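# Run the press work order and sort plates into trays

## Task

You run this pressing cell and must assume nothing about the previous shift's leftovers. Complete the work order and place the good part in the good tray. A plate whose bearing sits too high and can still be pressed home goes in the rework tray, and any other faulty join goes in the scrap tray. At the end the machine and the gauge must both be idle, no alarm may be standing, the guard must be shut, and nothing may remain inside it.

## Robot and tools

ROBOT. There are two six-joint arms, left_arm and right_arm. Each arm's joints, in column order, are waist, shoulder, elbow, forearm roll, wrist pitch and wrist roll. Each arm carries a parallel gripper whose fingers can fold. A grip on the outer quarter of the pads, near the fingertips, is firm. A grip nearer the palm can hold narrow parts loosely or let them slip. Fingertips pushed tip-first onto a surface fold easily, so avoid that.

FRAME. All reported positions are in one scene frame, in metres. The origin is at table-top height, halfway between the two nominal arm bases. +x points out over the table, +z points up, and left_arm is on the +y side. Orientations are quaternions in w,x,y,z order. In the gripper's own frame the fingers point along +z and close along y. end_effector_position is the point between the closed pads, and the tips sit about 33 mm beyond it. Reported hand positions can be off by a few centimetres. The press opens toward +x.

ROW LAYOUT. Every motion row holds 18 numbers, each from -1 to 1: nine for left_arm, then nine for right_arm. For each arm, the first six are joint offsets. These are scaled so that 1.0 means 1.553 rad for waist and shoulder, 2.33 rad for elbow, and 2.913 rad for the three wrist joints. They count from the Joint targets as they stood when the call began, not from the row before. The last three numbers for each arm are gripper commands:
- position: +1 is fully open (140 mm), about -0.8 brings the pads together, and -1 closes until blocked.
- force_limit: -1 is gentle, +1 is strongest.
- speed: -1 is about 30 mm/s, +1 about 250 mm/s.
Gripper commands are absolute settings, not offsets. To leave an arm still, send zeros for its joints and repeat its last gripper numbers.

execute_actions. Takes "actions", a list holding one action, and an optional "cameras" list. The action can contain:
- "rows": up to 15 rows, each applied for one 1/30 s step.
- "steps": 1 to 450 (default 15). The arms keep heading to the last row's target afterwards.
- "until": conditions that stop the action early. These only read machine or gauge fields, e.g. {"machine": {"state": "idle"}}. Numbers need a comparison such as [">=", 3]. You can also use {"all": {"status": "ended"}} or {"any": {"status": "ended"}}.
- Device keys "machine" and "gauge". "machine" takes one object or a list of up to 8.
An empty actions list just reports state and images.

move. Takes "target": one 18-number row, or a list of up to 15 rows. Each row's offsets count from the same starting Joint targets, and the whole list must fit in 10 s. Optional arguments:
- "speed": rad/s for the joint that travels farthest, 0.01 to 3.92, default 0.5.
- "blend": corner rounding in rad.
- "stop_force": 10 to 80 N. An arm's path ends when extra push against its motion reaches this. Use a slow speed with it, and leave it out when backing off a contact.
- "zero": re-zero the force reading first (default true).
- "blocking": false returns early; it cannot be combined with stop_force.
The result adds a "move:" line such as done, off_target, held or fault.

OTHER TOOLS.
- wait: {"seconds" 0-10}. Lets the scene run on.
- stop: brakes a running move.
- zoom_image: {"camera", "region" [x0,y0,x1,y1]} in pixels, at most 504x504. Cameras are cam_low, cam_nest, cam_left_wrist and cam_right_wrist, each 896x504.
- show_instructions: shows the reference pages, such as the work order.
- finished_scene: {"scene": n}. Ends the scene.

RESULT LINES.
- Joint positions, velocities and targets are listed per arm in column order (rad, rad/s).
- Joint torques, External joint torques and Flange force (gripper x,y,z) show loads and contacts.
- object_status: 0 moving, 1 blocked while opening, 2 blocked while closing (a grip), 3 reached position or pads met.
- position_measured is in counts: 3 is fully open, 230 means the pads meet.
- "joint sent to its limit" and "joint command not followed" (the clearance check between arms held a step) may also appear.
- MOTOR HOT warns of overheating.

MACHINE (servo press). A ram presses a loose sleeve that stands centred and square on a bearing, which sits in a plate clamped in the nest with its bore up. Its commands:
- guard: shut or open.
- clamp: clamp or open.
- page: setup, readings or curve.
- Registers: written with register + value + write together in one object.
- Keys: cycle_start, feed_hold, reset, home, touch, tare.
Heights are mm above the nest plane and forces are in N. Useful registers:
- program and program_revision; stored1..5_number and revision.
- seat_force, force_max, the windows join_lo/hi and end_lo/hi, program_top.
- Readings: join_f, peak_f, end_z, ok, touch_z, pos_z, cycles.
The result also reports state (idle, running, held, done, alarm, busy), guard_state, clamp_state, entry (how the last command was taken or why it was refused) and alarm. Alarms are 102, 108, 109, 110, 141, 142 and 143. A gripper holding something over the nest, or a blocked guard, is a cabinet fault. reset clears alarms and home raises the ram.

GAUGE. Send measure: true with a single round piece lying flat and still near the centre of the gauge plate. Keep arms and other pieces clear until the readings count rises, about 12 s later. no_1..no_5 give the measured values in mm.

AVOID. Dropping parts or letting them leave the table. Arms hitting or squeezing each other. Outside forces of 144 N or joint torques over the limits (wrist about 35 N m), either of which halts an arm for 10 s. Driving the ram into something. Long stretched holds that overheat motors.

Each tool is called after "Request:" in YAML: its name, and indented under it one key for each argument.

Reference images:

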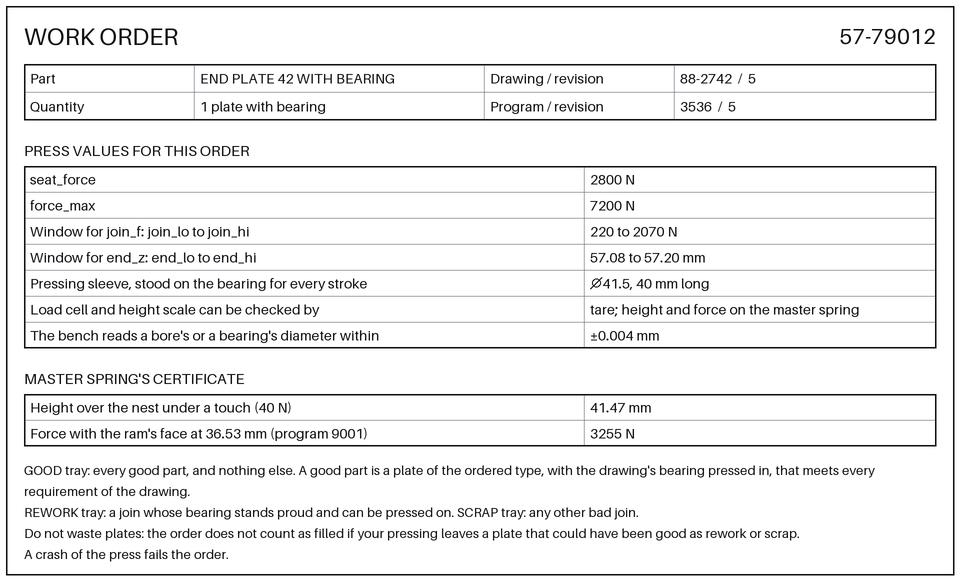

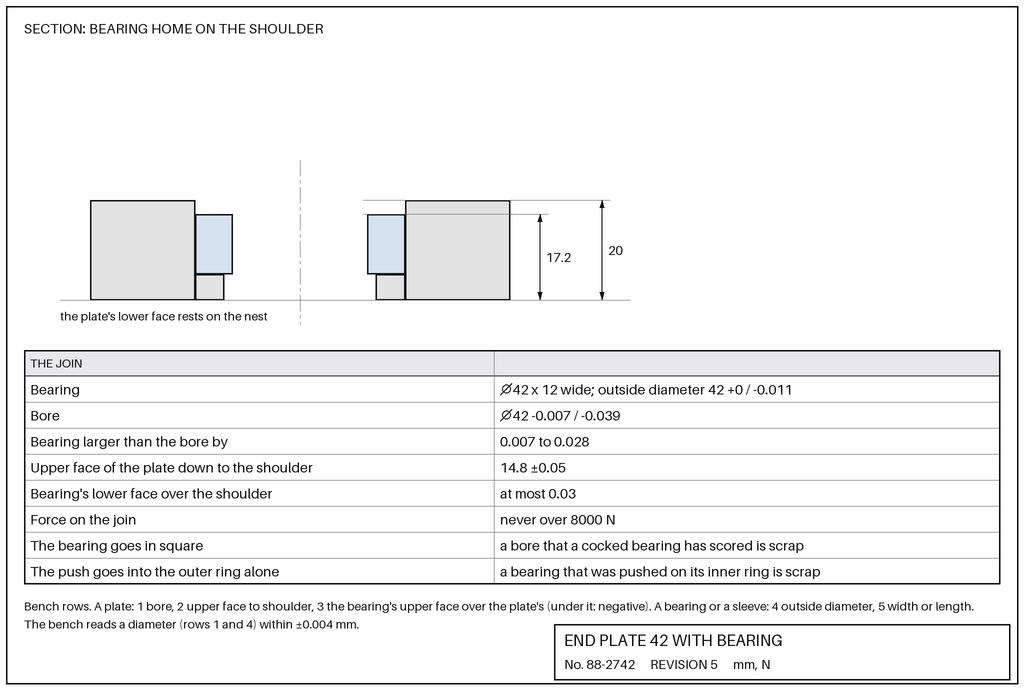

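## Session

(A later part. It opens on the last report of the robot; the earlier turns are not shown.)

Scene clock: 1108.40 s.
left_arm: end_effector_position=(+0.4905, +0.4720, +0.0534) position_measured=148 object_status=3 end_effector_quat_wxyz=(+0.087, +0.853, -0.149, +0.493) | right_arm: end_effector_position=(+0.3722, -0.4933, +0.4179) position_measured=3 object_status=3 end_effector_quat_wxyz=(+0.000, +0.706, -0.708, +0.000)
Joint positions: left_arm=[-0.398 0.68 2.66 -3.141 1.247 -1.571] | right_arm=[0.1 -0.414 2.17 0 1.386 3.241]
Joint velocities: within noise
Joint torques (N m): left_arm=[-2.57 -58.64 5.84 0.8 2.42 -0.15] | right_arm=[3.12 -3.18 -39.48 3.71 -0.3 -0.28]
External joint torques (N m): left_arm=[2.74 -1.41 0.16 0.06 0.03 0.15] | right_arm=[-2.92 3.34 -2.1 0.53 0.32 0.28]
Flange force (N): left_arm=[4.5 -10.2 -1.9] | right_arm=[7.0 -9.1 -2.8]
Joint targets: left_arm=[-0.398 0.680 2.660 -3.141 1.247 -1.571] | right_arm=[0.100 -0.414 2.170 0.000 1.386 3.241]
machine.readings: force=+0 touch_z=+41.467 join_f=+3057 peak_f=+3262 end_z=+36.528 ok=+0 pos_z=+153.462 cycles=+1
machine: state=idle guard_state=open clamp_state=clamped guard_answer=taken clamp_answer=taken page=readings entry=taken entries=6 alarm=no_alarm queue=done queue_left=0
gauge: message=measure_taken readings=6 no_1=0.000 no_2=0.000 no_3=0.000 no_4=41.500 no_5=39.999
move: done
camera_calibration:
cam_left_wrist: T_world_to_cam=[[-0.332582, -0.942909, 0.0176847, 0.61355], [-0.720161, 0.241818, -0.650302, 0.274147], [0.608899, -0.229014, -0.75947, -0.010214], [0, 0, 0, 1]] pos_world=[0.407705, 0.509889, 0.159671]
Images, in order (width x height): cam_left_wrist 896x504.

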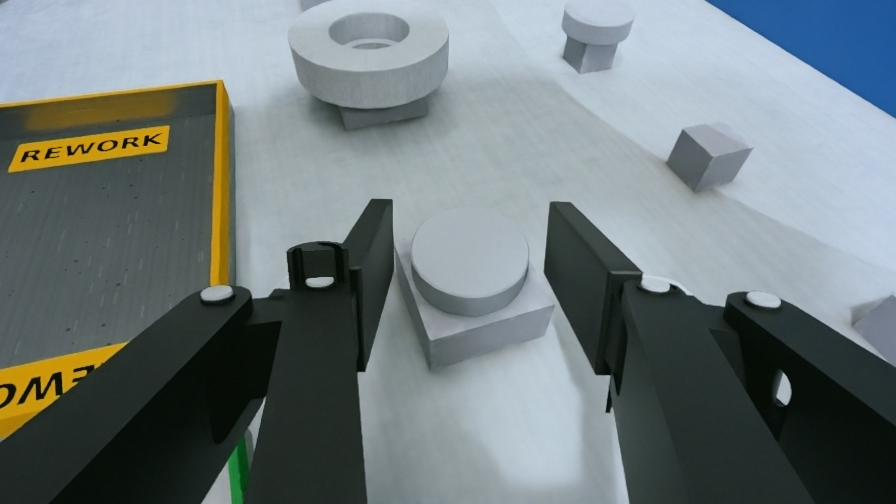

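Request:
execute_actions:
  actions:
    - {"rows":[[0,0,0,0,0,0,-1,0,-1,0,0,0,0,0,0,1,1,1]],"steps":75}
  cameras: ["cam_left_wrist"]

Request:
move:
  target:
    - [0,-0.02,0.002,0,-0.0093,0,-1,0,-1,0,0,0,0,0,0,1,1,1]
  speed: 0.1
  cameras: ["cam_left_wrist"]

Request:
zoom_image:
  camera: "cam_left_wrist"
  region: [340, 170, 592, 420]

Scene clock: 1113.23 s.
left_arm: end_effector_position=(+0.4905, +0.4720, +0.0534) position_measured=170 object_status=2 end_effector_quat_wxyz=(+0.087, +0.853, -0.149, +0.493) | right_arm: end_effector_position=(+0.3722, -0.4933, +0.4179) position_measured=3 object_status=3 end_effector_quat_wxyz=(+0.000, +0.706, -0.708, +0.000)
Joint positions: left_arm=[-0.398 0.68 2.66 -3.141 1.247 -1.571] | right_arm=[0.1 -0.414 2.17 0 1.386 3.241]
Joint velocities: within noise
Joint torques (N m): left_arm=[-2.36 -57.12 5.68 0.76 1.38 -0.14] | right_arm=[3.37 -3.37 -39.29 3.74 -0.29 -0.31]
External joint torques (N m): left_arm=[2.62 -2.73 0.28 0.09 1.07 0.13] | right_arm=[-3.3 3.25 -2.55 0.52 0.29 0.31]
Flange force (N): left_arm=[4.8 -9.6 -4.2] | right_arm=[8.1 -9.5 -3.6]
Joint targets: left_arm=[-0.398 0.680 2.660 -3.141 1.247 -1.571] | right_arm=[0.100 -0.414 2.170 0.000 1.386 3.241]
machine.readings: force=+0 touch_z=+41.467 join_f=+3057 peak_f=+3262 end_z=+36.528 ok=+0 pos_z=+153.462 cycles=+1
machine: state=idle guard_state=open clamp_state=clamped guard_answer=taken clamp_answer=taken page=readings entry=taken entries=6 alarm=no_alarm queue=done queue_left=0
gauge: message=measure_taken readings=6 no_1=0.000 no_2=0.000 no_3=0.000 no_4=41.500 no_5=39.999
camera_calibration:
cam_left_wrist: T_world_to_cam=[[-0.332582, -0.942909, 0.0176847, 0.61355], [-0.720161, 0.241818, -0.650302, 0.274147], [0.608899, -0.229014, -0.75947, -0.010214], [0, 0, 0, 1]] pos_world=[0.407705, 0.509889, 0.159671]
Images, in order (width x height): cam_left_wrist 896x504.

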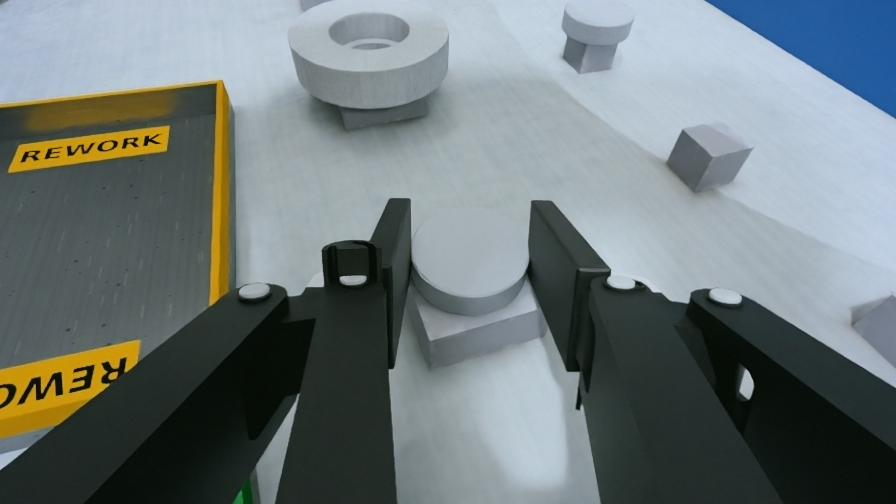

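Scene clock: 1113.97 s.
left_arm: end_effector_position=(+0.4898, +0.4723, +0.0623) position_measured=170 object_status=2 end_effector_quat_wxyz=(+0.087, +0.853, -0.150, +0.492) | right_arm: end_effector_position=(+0.3722, -0.4933, +0.4179) position_measured=3 object_status=3 end_effector_quat_wxyz=(+0.000, +0.706, -0.708, +0.000)
Joint positions: left_arm=[-0.398 0.649 2.665 -3.141 1.22 -1.571] | right_arm=[0.1 -0.414 2.17 0 1.386 3.241]
Joint velocities: within noise
Joint torques (N m): left_arm=[-2.55 -57.55 4.54 0.64 2.65 -0.14] | right_arm=[3.17 -3.22 -39.44 3.72 -0.26 -0.29]
External joint torques (N m): left_arm=[2.56 -0.99 0.38 0.12 -0.2 0.14] | right_arm=[-3.31 4.09 -2.14 0.5 0.26 0.3]
Flange force (N): left_arm=[3.8 -9.7 -1.7] | right_arm=[7.9 -10.7 -2.5]
Joint targets: left_arm=[-0.398 0.649 2.665 -3.141 1.220 -1.571] | right_arm=[0.100 -0.414 2.170 0.000 1.386 3.241]
machine.readings: force=+0 touch_z=+41.467 join_f=+3057 peak_f=+3262 end_z=+36.528 ok=+0 pos_z=+153.462 cycles=+1
machine: state=idle guard_state=open clamp_state=clamped guard_answer=taken clamp_answer=taken page=readings entry=taken entries=6 alarm=no_alarm queue=done queue_left=0
gauge: message=measure_taken readings=6 no_1=0.000 no_2=0.000 no_3=0.000 no_4=41.500 no_5=39.999
move: done
camera_calibration:
cam_left_wrist: T_world_to_cam=[[-0.332595, -0.942905, 0.0176317, 0.613359], [-0.720593, 0.242028, -0.649745, 0.27942], [0.60838, -0.228808, -0.759948, -0.00271774], [0, 0, 0, 1]] pos_world=[0.407002, 0.51009, 0.168672]
Images, in order (width x height): cam_left_wrist 896x504.

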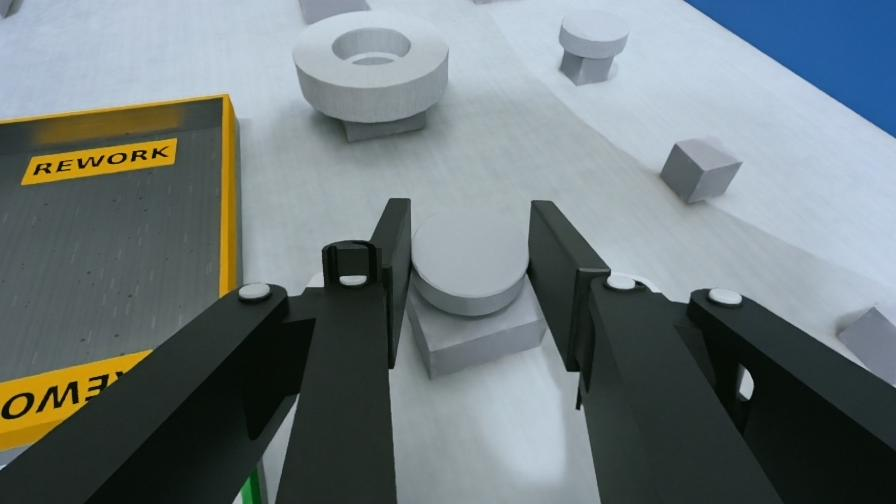

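Scaled by 2.000.

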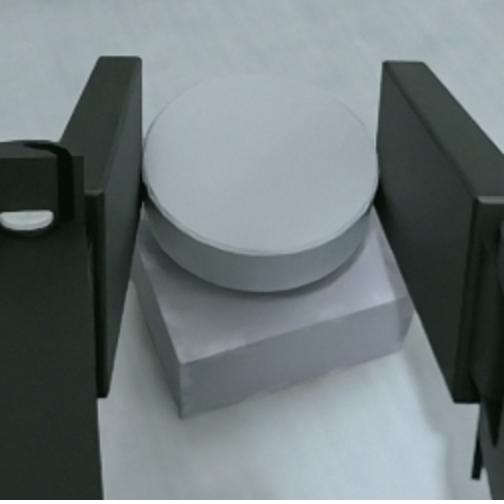

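Request:
move:
  target:
    - [0,-0.3071,-0.0086,0,-0.1706,0,-1,0,-1,0,0,0,0,0,0,1,1,1]
    - [0.0173,-0.0594,-0.3254,0.5821,-0.0831,-0.2752,-1,0,-1,0,0,0,0,0,0,1,1,1]
    - [-0.1054,-0.003,-0.373,0.54,-0.1232,-0.2877,-1,0,-1,0,0,0,0,0,0,1,1,1]
  speed: [0.3,0.6,0.15]
  cameras: []

Request:
move:
  target: [0,0.0084,0.0004,-0.0043,0,0.0065,-1,0,-1,0,0,0,0,0,0,1,1,1]
  speed: 0.015
  stop_force: 10
  cameras: ["cam_left_wrist"]

Request:
zoom_image:
  camera: "cam_left_wrist"
  region: [340, 170, 592, 420]

Request:
zoom_image:
  camera: "cam_left_wrist"
  region: [400, 190, 540, 340]

Scene clock: 1124.60 s.
left_arm: end_effector_position=(+0.5998, +0.0163, +0.1880) position_measured=170 object_status=2 end_effector_quat_wxyz=(+0.355, +0.610, -0.615, +0.353) | right_arm: end_effector_position=(+0.3722, -0.4933, +0.4179) position_measured=3 object_status=3 end_effector_quat_wxyz=(+0.000, +0.706, -0.708, +0.000)
Joint positions: left_arm=[-0.561 0.645 1.795 -1.568 0.861 -2.409] | right_arm=[0.1 -0.414 2.17 0 1.386 3.241]
Joint velocities: within noise
Joint torques (N m): left_arm=[-1.79 -86.95 -25.49 -1.69 1.75 -0.05] | right_arm=[3.08 -3.45 -39.35 3.74 -0.33 -0.27]
External joint torques (N m): left_arm=[2.03 -1.39 0.3 0.33 -0.12 0.05] | right_arm=[-3.28 3.85 -2.44 0.5 0.33 0.27]
Flange force (N): left_arm=[0.0 0.3 -4.0] | right_arm=[7.9 -10.5 -3.2]
Joint targets: left_arm=[-0.561 0.645 1.795 -1.568 0.861 -2.409] | right_arm=[0.100 -0.414 2.170 0.000 1.386 3.241]
machine.readings: force=+0 touch_z=+41.467 join_f=+3057 peak_f=+3262 end_z=+36.528 ok=+0 pos_z=+153.462 cycles=+1
machine: state=idle guard_state=open clamp_state=clamped guard_answer=taken clamp_answer=taken page=readings entry=taken entries=6 alarm=no_alarm queue=done queue_left=0
gauge: message=measure_taken readings=6 no_1=0.000 no_2=0.000 no_3=0.000 no_4=41.500 no_5=39.999
move: done
No camera images: "cameras" was empty.

Scene clock: 1126.43 s.
left_arm: end_effector_position=(+0.6003, +0.0161, +0.1782) position_measured=170 object_status=2 end_effector_quat_wxyz=(+0.354, +0.610, -0.614, +0.353) | right_arm: end_effector_position=(+0.3722, -0.4933, +0.4179) position_measured=3 object_status=3 end_effector_quat_wxyz=(+0.000, +0.706, -0.708, +0.000)
Joint positions: left_arm=[-0.561 0.658 1.796 -1.581 0.861 -2.39] | right_arm=[0.1 -0.414 2.17 0 1.386 3.241]
Joint velocities: within noise
Joint torques (N m): left_arm=[-2.44 -88.21 -24.96 -1.66 1.82 -0.02] | right_arm=[3.26 -3.6 -39.39 3.78 -0.27 -0.35]
External joint torques (N m): left_arm=[2.68 -0.31 0.31 0.29 -0.17 0.02] | right_arm=[-3.21 3.97 -2.36 0.47 0.27 0.35]
Flange force (N): left_arm=[-1.3 -1.2 -3.5] | right_arm=[7.4 -10.6 -3.0]
Joint targets: left_arm=[-0.561 0.658 1.796 -1.581 0.861 -2.390] | right_arm=[0.100 -0.414 2.170 0.000 1.386 3.241]
machine.readings: force=+0 touch_z=+41.467 join_f=+3057 peak_f=+3262 end_z=+36.528 ok=+0 pos_z=+153.462 cycles=+1
machine: state=idle guard_state=open clamp_state=clamped guard_answer=taken clamp_answer=taken page=readings entry=taken entries=6 alarm=no_alarm queue=done queue_left=0
gauge: message=measure_taken readings=6 no_1=0.000 no_2=0.000 no_3=0.000 no_4=41.500 no_5=39.999
move: done
camera_calibration:
cam_left_wrist: T_world_to_cam=[[-0.999882, -0.001645, 0.0153061, 0.603741], [-0.0112095, 0.759283, -0.650665, 0.110786], [-0.0105513, -0.650759, -0.759211, 0.291912], [0, 0, 0, 1]] pos_world=[0.607992, 0.10684, 0.284466]
Images, in order (width x height): cam_left_wrist 896x504.

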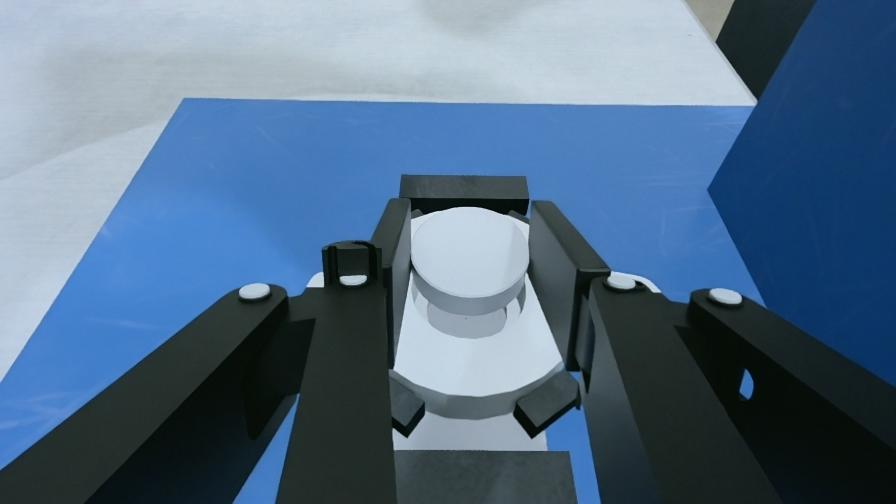

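Scaled by 2.000.

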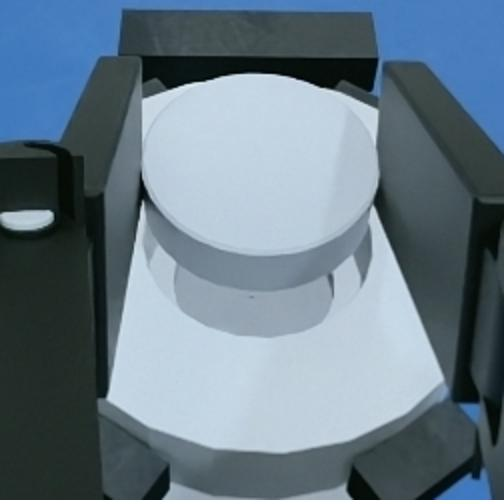

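Scaled by 3.360.

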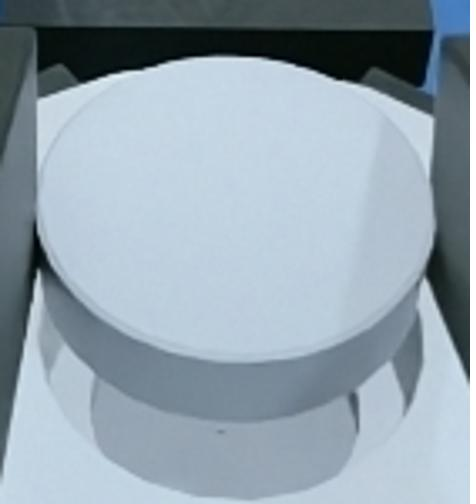

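Request:
move:
  target:
    - [0.0035,-0.0023,0.0033,0,0,0,-1,0,-1,0,0,0,0,0,0,1,1,1]
    - [0.0035,0.0002,0.0034,-0.0012,0,0.0019,-1,0,-1,0,0,0,0,0,0,1,1,1]
  speed: 0.02
  stop_force: 10
  cameras: ["cam_left_wrist"]

Request:
zoom_image:
  camera: "cam_left_wrist"
  region: [340, 170, 592, 420]

Request:
zoom_image:
  camera: "cam_left_wrist"
  region: [400, 190, 540, 340]

Scene clock: 1133.23 s.
left_arm: end_effector_position=(+0.6000, +0.0217, +0.1746) position_measured=170 object_status=2 end_effector_quat_wxyz=(+0.354, +0.612, -0.613, +0.353) | right_arm: end_effector_position=(+0.3722, -0.4933, +0.4179) position_measured=3 object_status=3 end_effector_quat_wxyz=(+0.000, +0.706, -0.708, +0.000)
Joint positions: left_arm=[-0.556 0.658 1.804 -1.584 0.861 -2.385] | right_arm=[0.1 -0.414 2.17 0 1.386 3.241]
Joint velocities: within noise
Joint torques (N m): left_arm=[-2 -87.27 -24.72 -1.61 1.83 -0.1] | right_arm=[3.24 -3.55 -39.31 3.72 -0.33 -0.28]
External joint torques (N m): left_arm=[2.02 -1.25 0.24 0.22 -0.14 0.1] | right_arm=[-3.34 4.36 -2.43 0.53 0.32 0.28]
Flange force (N): left_arm=[-0.2 0.2 -3.7] | right_arm=[7.9 -11.5 -3.0]
Joint targets: left_arm=[-0.556 0.658 1.804 -1.584 0.861 -2.385] | right_arm=[0.100 -0.414 2.170 0.000 1.386 3.241]
machine.readings: force=+0 touch_z=+41.467 join_f=+3057 peak_f=+3262 end_z=+36.528 ok=+0 pos_z=+153.462 cycles=+1
machine: state=idle guard_state=open clamp_state=clamped guard_answer=taken clamp_answer=taken page=readings entry=taken entries=6 alarm=no_alarm queue=done queue_left=0
gauge: message=measure_taken readings=6 no_1=0.000 no_2=0.000 no_3=0.000 no_4=41.500 no_5=39.999
move: done
camera_calibration:
cam_left_wrist: T_world_to_cam=[[-0.999798, -0.00712468, 0.0187777, 0.603067], [-0.0176092, 0.760585, -0.649, 0.107684], [-0.00965809, -0.6492, -0.760557, 0.292434], [0, 0, 0, 1]] pos_world=[0.607666, 0.112242, 0.280975]
Images, in order (width x height): cam_left_wrist 896x504.

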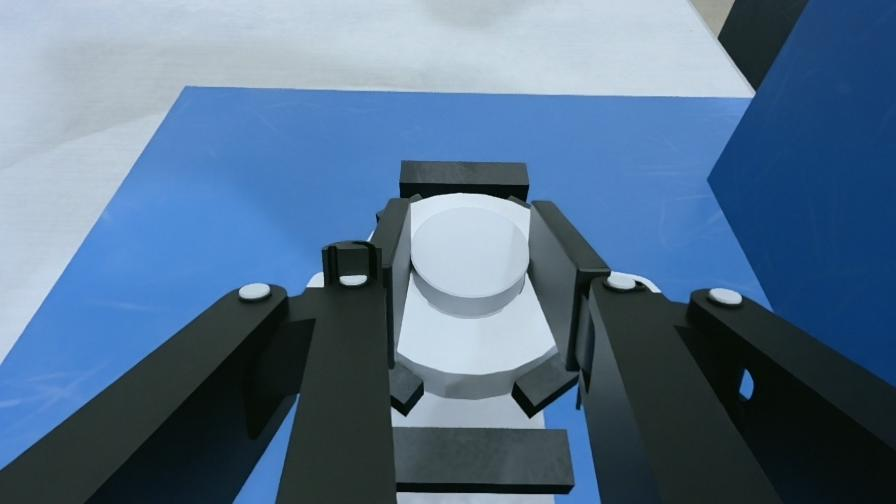

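Scaled by 2.000.

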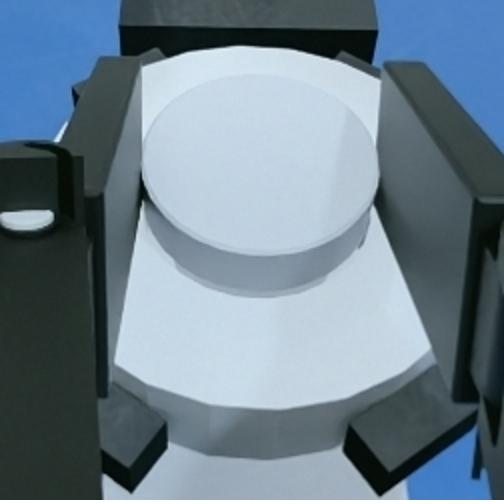

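Scaled by 3.360.

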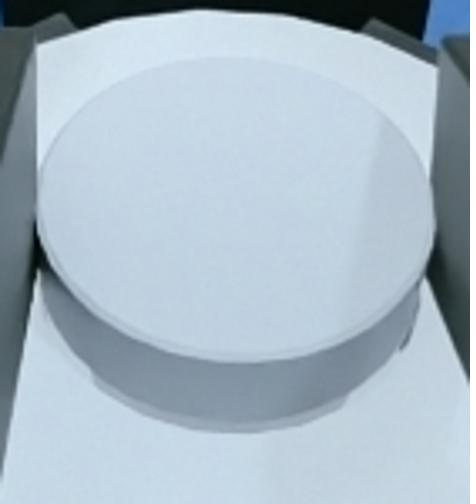

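Request:
move:
  target:
    - [0.0004,-0.00013,0.0002,0,0,0,-1,0,-1,0,0,0,0,0,0,1,1,1]
    - [0.0004,0.0024,0.0003,-0.0013,0,0.0019,-1,0,-1,0,0,0,0,0,0,1,1,1]
  speed: 0.01
  stop_force: 10
  cameras: ["cam_left_wrist"]

Request:
zoom_image:
  camera: "cam_left_wrist"
  region: [400, 190, 540, 340]

Request:
zoom_image:
  camera: "cam_left_wrist"
  region: [405, 255, 475, 325]

Request:
zoom_image:
  camera: "cam_left_wrist"
  region: [470, 255, 540, 325]

Scene clock: 1138.50 s.
left_arm: end_effector_position=(+0.6004, +0.0221, +0.1717) position_measured=170 object_status=2 end_effector_quat_wxyz=(+0.354, +0.613, -0.612, +0.353) | right_arm: end_effector_position=(+0.3722, -0.4933, +0.4179) position_measured=3 object_status=3 end_effector_quat_wxyz=(+0.000, +0.706, -0.708, +0.000)
Joint positions: left_arm=[-0.555 0.662 1.805 -1.588 0.861 -2.379] | right_arm=[0.1 -0.414 2.17 0 1.386 3.241]
Joint velocities: within noise
Joint torques (N m): left_arm=[-1 -78.76 -19.47 0.02 -0.48 -0.16] | right_arm=[2.82 -3.62 -39.36 3.77 -0.32 -0.3]
External joint torques (N m): left_arm=[1.25 -9.82 -4.74 -1.39 2.16 0.16] | right_arm=[-2.97 4.26 -2.39 0.47 0.32 0.3]
Flange force (N): left_arm=[8.6 0.4 -7.8] | right_arm=[6.6 -11.1 -3.0]
Joint targets: left_arm=[-0.555 0.662 1.805 -1.588 0.861 -2.379] | right_arm=[0.100 -0.414 2.170 0.000 1.386 3.241]
machine.readings: force=+0 touch_z=+41.467 join_f=+3057 peak_f=+3262 end_z=+36.528 ok=+0 pos_z=+153.462 cycles=+1
machine: state=idle guard_state=open clamp_state=clamped guard_answer=taken clamp_answer=taken page=readings entry=taken entries=6 alarm=no_alarm queue=done queue_left=0
gauge: message=measure_taken readings=6 no_1=0.000 no_2=0.000 no_3=0.000 no_4=41.500 no_5=39.999
move: contact (left_arm); path passed 1 of 2 targets
camera_calibration:
cam_left_wrist: T_world_to_cam=[[-0.999789, -0.00791643, 0.0189295, 0.603465], [-0.0183107, 0.760525, -0.64905, 0.105875], [-0.00925818, -0.64926, -0.76051, 0.290305], [0, 0, 0, 1]] pos_world=[0.607964, 0.11274, 0.278075]
Images, in order (width x height): cam_left_wrist 896x504.

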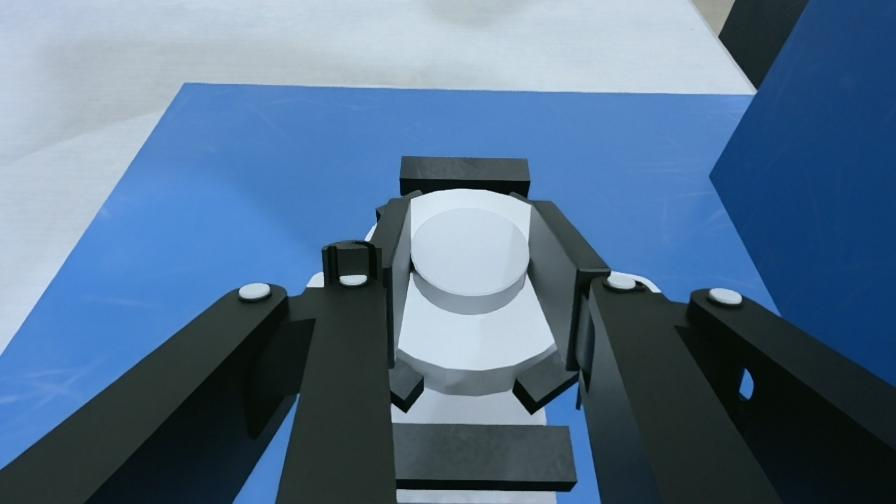

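Scaled by 3.360.

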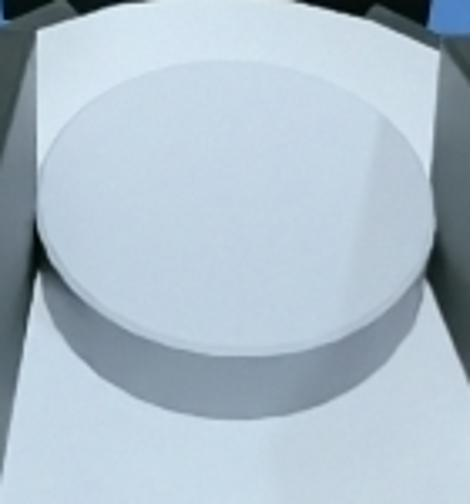

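Scaled by 7.200.

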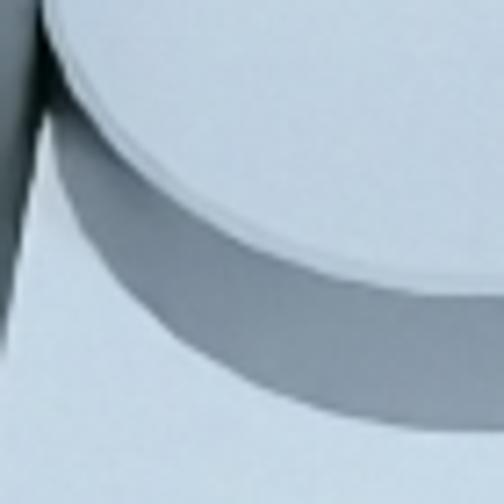

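Scaled by 7.200.

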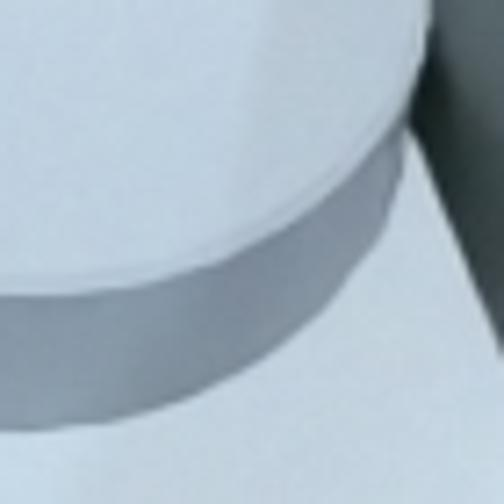

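Request:
execute_actions:
  actions:
    - {"rows":[[0,-0.0004,0,0.0002,0,-0.0003,-1,0,-1,0,0,0,0,0,0,1,1,1]],"steps":15}
  cameras: []

Request:
execute_actions:
  actions:
    - {"rows":[[0,0,0,0,0,0,-0.2,0,-1,0,0,0,0,0,0,1,1,1]],"steps":30}
  cameras: ["cam_left_wrist"]

Request:
zoom_image:
  camera: "cam_left_wrist"
  region: [400, 190, 540, 340]

Scene clock: 1140.93 s.
left_arm: end_effector_position=(+0.6003, +0.0221, +0.1721) position_measured=170 object_status=2 end_effector_quat_wxyz=(+0.354, +0.613, -0.612, +0.353) | right_arm: end_effector_position=(+0.3722, -0.4933, +0.4179) position_measured=3 object_status=3 end_effector_quat_wxyz=(+0.000, +0.706, -0.708, +0.000)
Joint positions: left_arm=[-0.555 0.661 1.805 -1.587 0.861 -2.38] | right_arm=[0.1 -0.414 2.17 0 1.386 3.241]
Joint velocities: within noise
Joint torques (N m): left_arm=[0.35 -83.19 -21.27 -0.56 0.36 -0.14] | right_arm=[3.14 -3.67 -39.35 3.73 -0.33 -0.28]
External joint torques (N m): left_arm=[-0.3 -5.25 -2.97 -0.81 1.33 0.14] | right_arm=[-3.2 4.47 -2.38 0.51 0.33 0.28]
Flange force (N): left_arm=[5.2 0.1 -2.9] | right_arm=[7.4 -11.6 -2.9]
Joint targets: left_arm=[-0.555 0.661 1.805 -1.587 0.861 -2.380] | right_arm=[0.100 -0.414 2.170 0.000 1.386 3.241]
machine.readings: force=+0 touch_z=+41.467 join_f=+3057 peak_f=+3262 end_z=+36.528 ok=+0 pos_z=+153.462 cycles=+1
machine: state=idle guard_state=open clamp_state=clamped guard_answer=taken clamp_answer=taken page=readings entry=taken entries=6 alarm=no_alarm queue=done queue_left=0
gauge: message=measure_taken readings=6 no_1=0.000 no_2=0.000 no_3=0.000 no_4=41.500 no_5=39.999
No camera images: "cameras" was empty.

Scene clock: 1142.13 s.
left_arm: end_effector_position=(+0.6003, +0.0222, +0.1721) position_measured=154 object_status=3 end_effector_quat_wxyz=(+0.354, +0.613, -0.612, +0.353) | right_arm: end_effector_position=(+0.3722, -0.4933, +0.4179) position_measured=3 object_status=3 end_effector_quat_wxyz=(+0.000, +0.706, -0.708, +0.000)
Joint positions: left_arm=[-0.555 0.661 1.805 -1.587 0.861 -2.38] | right_arm=[0.1 -0.414 2.17 0 1.386 3.241]
Joint velocities: within noise
Joint torques (N m): left_arm=[-2.09 -87.7 -24.18 -1.49 1.63 -0.1] | right_arm=[3.14 -3.71 -39.38 3.71 -0.27 -0.35]
External joint torques (N m): left_arm=[2.35 -1.41 -0.19 0.11 0.07 0.1] | right_arm=[-3.21 4.19 -2.33 0.53 0.27 0.35]
Flange force (N): left_arm=[-0.2 -0.7 -3.9] | right_arm=[7.3 -11.0 -2.8]
Joint targets: left_arm=[-0.555 0.661 1.805 -1.587 0.861 -2.380] | right_arm=[0.100 -0.414 2.170 0.000 1.386 3.241]
machine.readings: force=+0 touch_z=+41.467 join_f=+3057 peak_f=+3262 end_z=+36.528 ok=+0 pos_z=+153.462 cycles=+1
machine: state=idle guard_state=open clamp_state=clamped guard_answer=taken clamp_answer=taken page=readings entry=taken entries=6 alarm=no_alarm queue=done queue_left=0
gauge: message=measure_taken readings=6 no_1=0.000 no_2=0.000 no_3=0.000 no_4=41.500 no_5=39.999
camera_calibration:
cam_left_wrist: T_world_to_cam=[[-0.999789, -0.00791779, 0.0189296, 0.603358], [-0.0183111, 0.760575, -0.648992, 0.106112], [-0.00925878, -0.649202, -0.76056, 0.290616], [0, 0, 0, 1]] pos_world=[0.607864, 0.11274, 0.278475]
Images, in order (width x height): cam_left_wrist 896x504.

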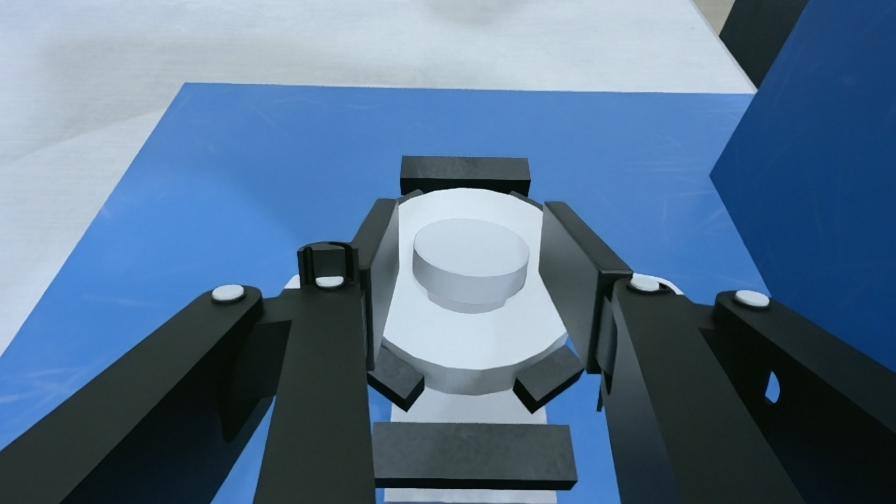

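Scaled by 3.360.

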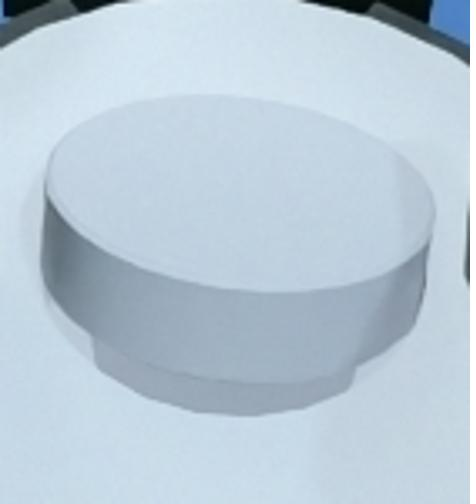

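Request:
execute_actions:
  actions:
    - {"rows":[[0,0,0,0,0,0,-1,-1,-1,0,0,0,0,0,0,1,1,1]],"steps":45}
  cameras: []

Request:
move:
  target:
    - [-0.0058,-0.0303,-0.0043,0.0148,-0.0014,-0.0247,-1,-1,-1,0,0,0,0,0,0,1,1,1]
    - [0.1184,-0.0671,0.0437,0.0484,0.0401,0.0025,-1,-1,-1,0,0,0,0,0,0,1,1,1]
    - [0.1011,-0.3142,0.3605,-0.5337,-0.0474,0.2777,-1,-1,-1,0,0,0,0,0,0,1,1,1]
    - [0.1011,-0.0223,0.3656,-0.5337,0.1125,0.2777,-1,-1,-1,0,0,0,0,0,0,1,1,1]
  speed: [0.1,0.2,0.6,0.3]
  cameras: ["cam_left_wrist"]

Request:
move:
  target: [0,0.0482,-0.0036,0,0.0225,0,-1,-1,-1,0,0,0,0,0,0,1,1,1]
  speed: 0.025
  stop_force: 22
  cameras: ["cam_left_wrist"]

Scene clock: 1150.33 s.
left_arm: end_effector_position=(+0.6003, +0.0221, +0.1721) position_measured=168 object_status=2 end_effector_quat_wxyz=(+0.354, +0.613, -0.612, +0.353) | right_arm: end_effector_position=(+0.3722, -0.4933, +0.4179) position_measured=3 object_status=3 end_effector_quat_wxyz=(+0.000, +0.706, -0.708, +0.000)
Joint positions: left_arm=[-0.555 0.661 1.805 -1.587 0.861 -2.38] | right_arm=[0.1 -0.414 2.17 0 1.386 3.241]
Joint velocities: within noise
Joint torques (N m): left_arm=[-3.62 -85.28 -30.3 -3.81 -0.18 -0.1] | right_arm=[3.64 -3.47 -39.45 3.73 -0.35 -0.27]
External joint torques (N m): left_arm=[3.73 -4.15 5.84 2.41 1.88 0.1] | right_arm=[-3.64 3.84 -2.28 0.52 0.35 0.27]
Flange force (N): left_arm=[-1.1 8.8 -16.3] | right_arm=[9.2 -10.4 -3.0]
Joint targets: left_arm=[-0.555 0.661 1.805 -1.587 0.861 -2.380] | right_arm=[0.100 -0.414 2.170 0.000 1.386 3.241]
machine.readings: force=+0 touch_z=+41.467 join_f=+3057 peak_f=+3262 end_z=+36.528 ok=+0 pos_z=+153.462 cycles=+1
machine: state=idle guard_state=open clamp_state=clamped guard_answer=taken clamp_answer=taken page=readings entry=taken entries=6 alarm=no_alarm queue=done queue_left=0
gauge: message=measure_taken readings=6 no_1=0.000 no_2=0.000 no_3=0.000 no_4=41.500 no_5=39.999
No camera images: "cameras" was empty.

Scene clock: 1156.93 s.
left_arm: end_effector_position=(+0.4949, +0.4704, +0.0680) position_measured=168 object_status=2 end_effector_quat_wxyz=(+0.086, +0.853, -0.149, +0.492) | right_arm: end_effector_position=(+0.3722, -0.4933, +0.4179) position_measured=3 object_status=3 end_effector_quat_wxyz=(+0.000, +0.706, -0.708, +0.000)
Joint positions: left_arm=[-0.398 0.626 2.657 -3.142 1.188 -1.571] | right_arm=[0.1 -0.414 2.17 0 1.386 3.241]
Joint velocities: within noise
Joint torques (N m): left_arm=[-2.08 -56.46 3.47 0.49 2.6 -0.05] | right_arm=[3.16 -3.62 -39.21 3.75 -0.26 -0.29]
External joint torques (N m): left_arm=[2.22 -1.73 0.11 0.13 -0.14 0.05] | right_arm=[-3.14 4.01 -2.53 0.5 0.26 0.29]
Flange force (N): left_arm=[6.1 -8.4 -2.4] | right_arm=[7.3 -10.9 -3.2]
Joint targets: left_arm=[-0.398 0.626 2.657 -3.142 1.188 -1.571] | right_arm=[0.100 -0.414 2.170 0.000 1.386 3.241]
machine.readings: force=+0 touch_z=+41.467 join_f=+3057 peak_f=+3262 end_z=+36.528 ok=+0 pos_z=+153.462 cycles=+1
machine: state=idle guard_state=open clamp_state=clamped guard_answer=taken clamp_answer=taken page=readings entry=taken entries=6 alarm=no_alarm queue=done queue_left=0
gauge: message=measure_taken readings=6 no_1=0.000 no_2=0.000 no_3=0.000 no_4=41.500 no_5=39.999
move: done
camera_calibration:
cam_left_wrist: T_world_to_cam=[[-0.332235, -0.943033, 0.0175431, 0.613096], [-0.720935, 0.241908, -0.64941, 0.287401], [0.608171, -0.228404, -0.760236, -0.00199049], [0, 0, 0, 1]] pos_world=[0.4121, 0.50819, 0.174372]
Images, in order (width x height): cam_left_wrist 896x504.

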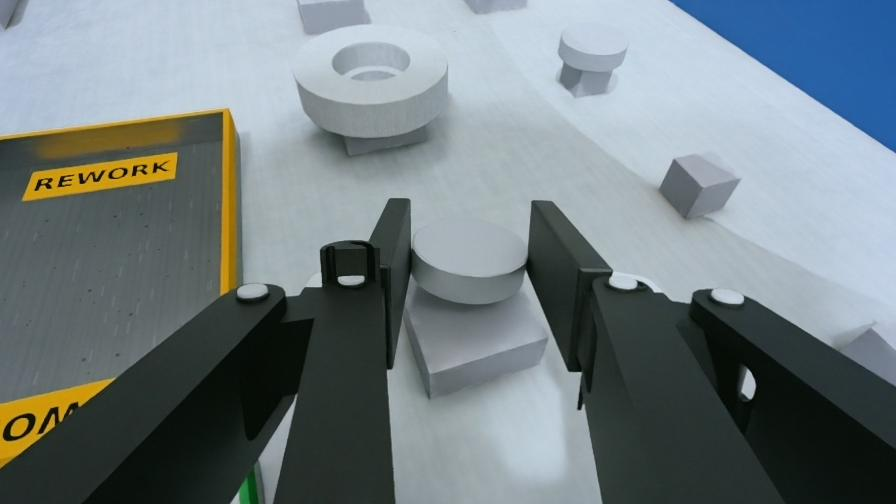

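Scene clock: 1160.10 s.
left_arm: end_effector_position=(+0.4949, +0.4704, +0.0489) position_measured=168 object_status=2 end_effector_quat_wxyz=(+0.086, +0.853, -0.149, +0.492) | right_arm: end_effector_position=(+0.3722, -0.4933, +0.4179) position_measured=3 object_status=3 end_effector_quat_wxyz=(+0.000, +0.706, -0.708, +0.000)
Joint positions: left_arm=[-0.398 0.691 2.65 -3.142 1.245 -1.571] | right_arm=[0.1 -0.414 2.17 0 1.386 3.241]
Joint velocities: within noise
Joint torques (N m): left_arm=[-2.39 -44.63 3.49 0.85 -4.86 -0.23] | right_arm=[3.18 -3.53 -39.21 3.75 -0.3 -0.28]
External joint torques (N m): left_arm=[2.6 -16.27 2.49 0.01 7.31 0.23] | right_arm=[-3.08 3.51 -2.66 0.5 0.3 0.28]
Flange force (N): left_arm=[24.1 -8.0 -26.6] | right_arm=[7.3 -10.0 -3.7]
Joint targets: left_arm=[-0.398 0.691 2.650 -3.142 1.245 -1.571] | right_arm=[0.100 -0.414 2.170 0.000 1.386 3.241]
machine.readings: force=+0 touch_z=+41.467 join_f=+3057 peak_f=+3262 end_z=+36.528 ok=+0 pos_z=+153.462 cycles=+1
machine: state=idle guard_state=open clamp_state=clamped guard_answer=taken clamp_answer=taken page=readings entry=taken entries=6 alarm=no_alarm queue=done queue_left=0
gauge: message=measure_taken readings=6 no_1=0.000 no_2=0.000 no_3=0.000 no_4=41.500 no_5=39.999
move: contact (left_arm)
camera_calibration:
cam_left_wrist: T_world_to_cam=[[-0.332301, -0.943012, 0.0174433, 0.613496], [-0.721078, 0.242087, -0.649185, 0.275002], [0.607967, -0.228302, -0.760431, -0.0165078], [0, 0, 0, 1]] pos_world=[0.412199, 0.508192, 0.155273]
Images, in order (width x height): cam_left_wrist 896x504.

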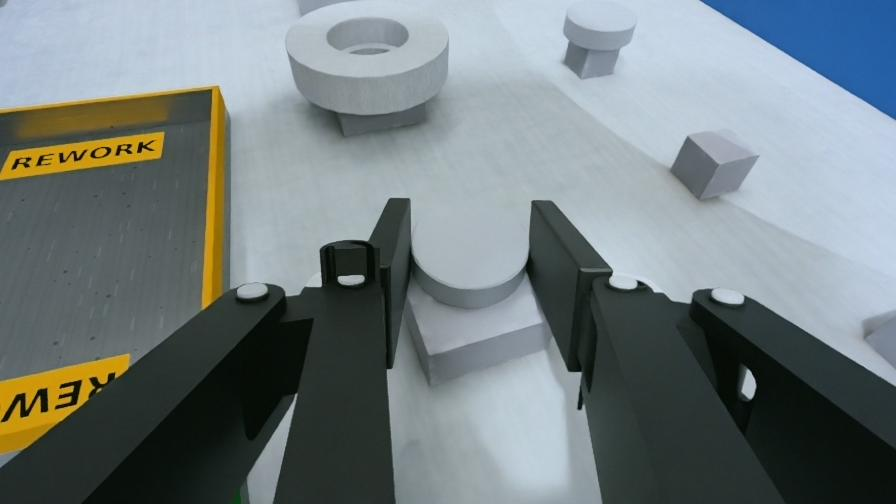

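Request:
execute_actions:
  actions:
    - {"rows":[[0,-0.0014,0.0001,0,-0.0006,0,-1,-1,-1,0,0,0,0,0,0,1,1,1],[0,-0.0014,0.0001,0,-0.0006,0,-0.15,-1,-1,0,0,0,0,0,0,1,1,1]],"steps":35}
  cameras: []

Request:
execute_actions:
  actions:
    - {"rows":[[0,-0.0035,0.0005,0,-0.0018,0,-0.15,0,-1,0,0,0,0,0,0,1,1,1]],"steps":15}
  cameras: ["cam_left_wrist"]

Request:
execute_actions:
  actions:
    - {"rows":[[0,0,0,0,0,0,-1,0,-1,0,0,0,0,0,0,1,1,1]],"steps":75}
  cameras: ["cam_left_wrist"]

Scene clock: 1165.20 s.
left_arm: end_effector_position=(+0.4949, +0.4704, +0.0496) position_measured=148 object_status=3 end_effector_quat_wxyz=(+0.086, +0.853, -0.149, +0.492) | right_arm: end_effector_position=(+0.3722, -0.4933, +0.4179) position_measured=3 object_status=3 end_effector_quat_wxyz=(+0.000, +0.706, -0.708, +0.000)
Joint positions: left_arm=[-0.398 0.688 2.65 -3.142 1.243 -1.571] | right_arm=[0.1 -0.414 2.17 0 1.386 3.241]
Joint velocities: within noise
Joint torques (N m): left_arm=[-2.02 -59.89 5.73 0.7 2.44 -0.13] | right_arm=[3.66 -3.63 -39.43 3.74 -0.29 -0.31]
External joint torques (N m): left_arm=[2.11 -0.98 0.16 0.16 0.01 0.13] | right_arm=[-3.65 4.01 -2.38 0.52 0.28 0.31]
Flange force (N): left_arm=[3.0 -8.0 -1.4] | right_arm=[8.9 -10.9 -3.0]
Joint targets: left_arm=[-0.398 0.688 2.650 -3.142 1.243 -1.571] | right_arm=[0.100 -0.414 2.170 0.000 1.386 3.241]
machine.readings: force=+0 touch_z=+41.467 join_f=+3057 peak_f=+3262 end_z=+36.528 ok=+0 pos_z=+153.462 cycles=+1
machine: state=idle guard_state=open clamp_state=clamped guard_answer=taken clamp_answer=taken page=readings entry=taken entries=6 alarm=no_alarm queue=done queue_left=0
gauge: message=measure_taken readings=6 no_1=0.000 no_2=0.000 no_3=0.000 no_4=41.500 no_5=39.999
No camera images: "cameras" was empty.

Scene clock: 1165.90 s.
left_arm: end_effector_position=(+0.4945, +0.4705, +0.0510) position_measured=148 object_status=3 end_effector_quat_wxyz=(+0.086, +0.853, -0.150, +0.492) | right_arm: end_effector_position=(+0.3722, -0.4933, +0.4179) position_measured=3 object_status=3 end_effector_quat_wxyz=(+0.000, +0.706, -0.708, +0.000)
Joint positions: left_arm=[-0.398 0.683 2.651 -3.142 1.238 -1.571] | right_arm=[0.1 -0.414 2.17 0 1.386 3.241]
Joint velocities: within noise
Joint torques (N m): left_arm=[-1.96 -58.89 5.53 0.74 2.3 -0.07] | right_arm=[3.23 -3.73 -39.41 3.76 -0.3 -0.27]
External joint torques (N m): left_arm=[2.04 -1.66 0.23 0.1 0.14 0.07] | right_arm=[-3.27 4.2 -2.33 0.47 0.3 0.27]
Flange force (N): left_arm=[4.7 -7.6 -2.3] | right_arm=[7.8 -11.1 -2.9]
Joint targets: left_arm=[-0.398 0.683 2.651 -3.142 1.238 -1.571] | right_arm=[0.100 -0.414 2.170 0.000 1.386 3.241]
machine.readings: force=+0 touch_z=+41.467 join_f=+3057 peak_f=+3262 end_z=+36.528 ok=+0 pos_z=+153.462 cycles=+1
machine: state=idle guard_state=open clamp_state=clamped guard_answer=taken clamp_answer=taken page=readings entry=taken entries=6 alarm=no_alarm queue=done queue_left=0
gauge: message=measure_taken readings=6 no_1=0.000 no_2=0.000 no_3=0.000 no_4=41.500 no_5=39.999
camera_calibration:
cam_left_wrist: T_world_to_cam=[[-0.332323, -0.943003, 0.0175077, 0.613353], [-0.721741, 0.242311, -0.648363, 0.276241], [0.607166, -0.228102, -0.76113, -0.0143096], [0, 0, 0, 1]] pos_world=[0.411894, 0.508193, 0.157474]
Images, in order (width x height): cam_left_wrist 896x504.

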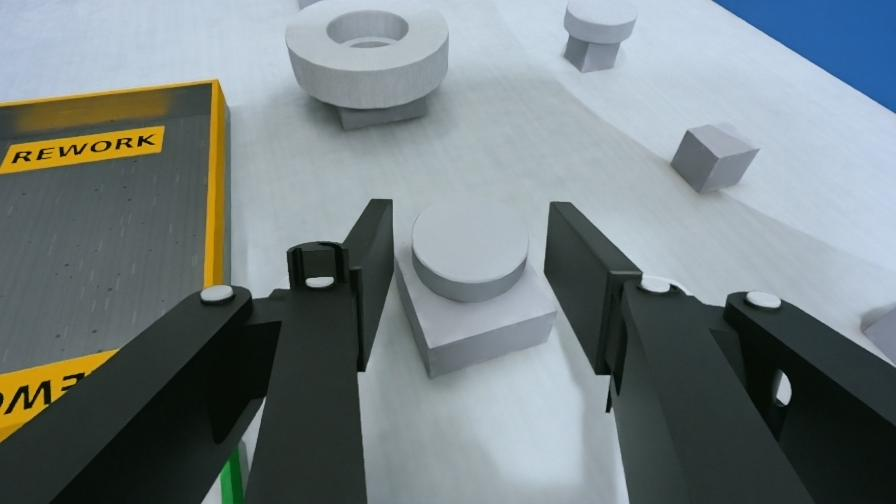

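Scene clock: 1168.60 s.
left_arm: end_effector_position=(+0.4945, +0.4705, +0.0510) position_measured=164 object_status=2 end_effector_quat_wxyz=(+0.086, +0.853, -0.149, +0.492) | right_arm: end_effector_position=(+0.3722, -0.4933, +0.4179) position_measured=3 object_status=3 end_effector_quat_wxyz=(+0.000, +0.706, -0.708, +0.000)
Joint positions: left_arm=[-0.398 0.683 2.651 -3.142 1.238 -1.571] | right_arm=[0.1 -0.414 2.17 0 1.386 3.241]
Joint velocities: within noise
Joint torques (N m): left_arm=[-8.15 -56.3 3.7 4.1 1.39 -0.15] | right_arm=[3.09 -3.54 -39.47 3.72 -0.27 -0.28]
External joint torques (N m): left_arm=[8.45 -4.46 2.02 -3.27 1.06 0.15] | right_arm=[-2.93 3.77 -2.25 0.53 0.28 0.28]
Flange force (N): left_arm=[9.4 -18.9 -9.1] | right_arm=[6.8 -10.1 -2.9]
Joint targets: left_arm=[-0.398 0.683 2.651 -3.142 1.238 -1.571] | right_arm=[0.100 -0.414 2.170 0.000 1.386 3.241]
machine.readings: force=+0 touch_z=+41.467 join_f=+3057 peak_f=+3262 end_z=+36.528 ok=+0 pos_z=+153.462 cycles=+1
machine: state=idle guard_state=open clamp_state=clamped guard_answer=taken clamp_answer=taken page=readings entry=taken entries=6 alarm=no_alarm queue=done queue_left=0
gauge: message=measure_taken readings=6 no_1=0.000 no_2=0.000 no_3=0.000 no_4=41.500 no_5=39.999
camera_calibration:
cam_left_wrist: T_world_to_cam=[[-0.332303, -0.943011, 0.0174824, 0.613446], [-0.721698, 0.242295, -0.648418, 0.276216], [0.607229, -0.228088, -0.761084, -0.0143274], [0, 0, 0, 1]] pos_world=[0.411894, 0.508293, 0.157474]
Images, in order (width x height): cam_left_wrist 896x504.

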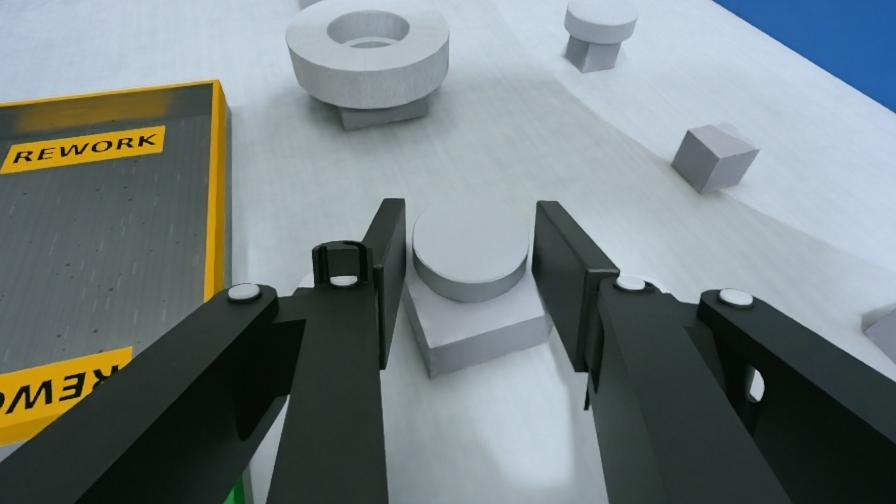

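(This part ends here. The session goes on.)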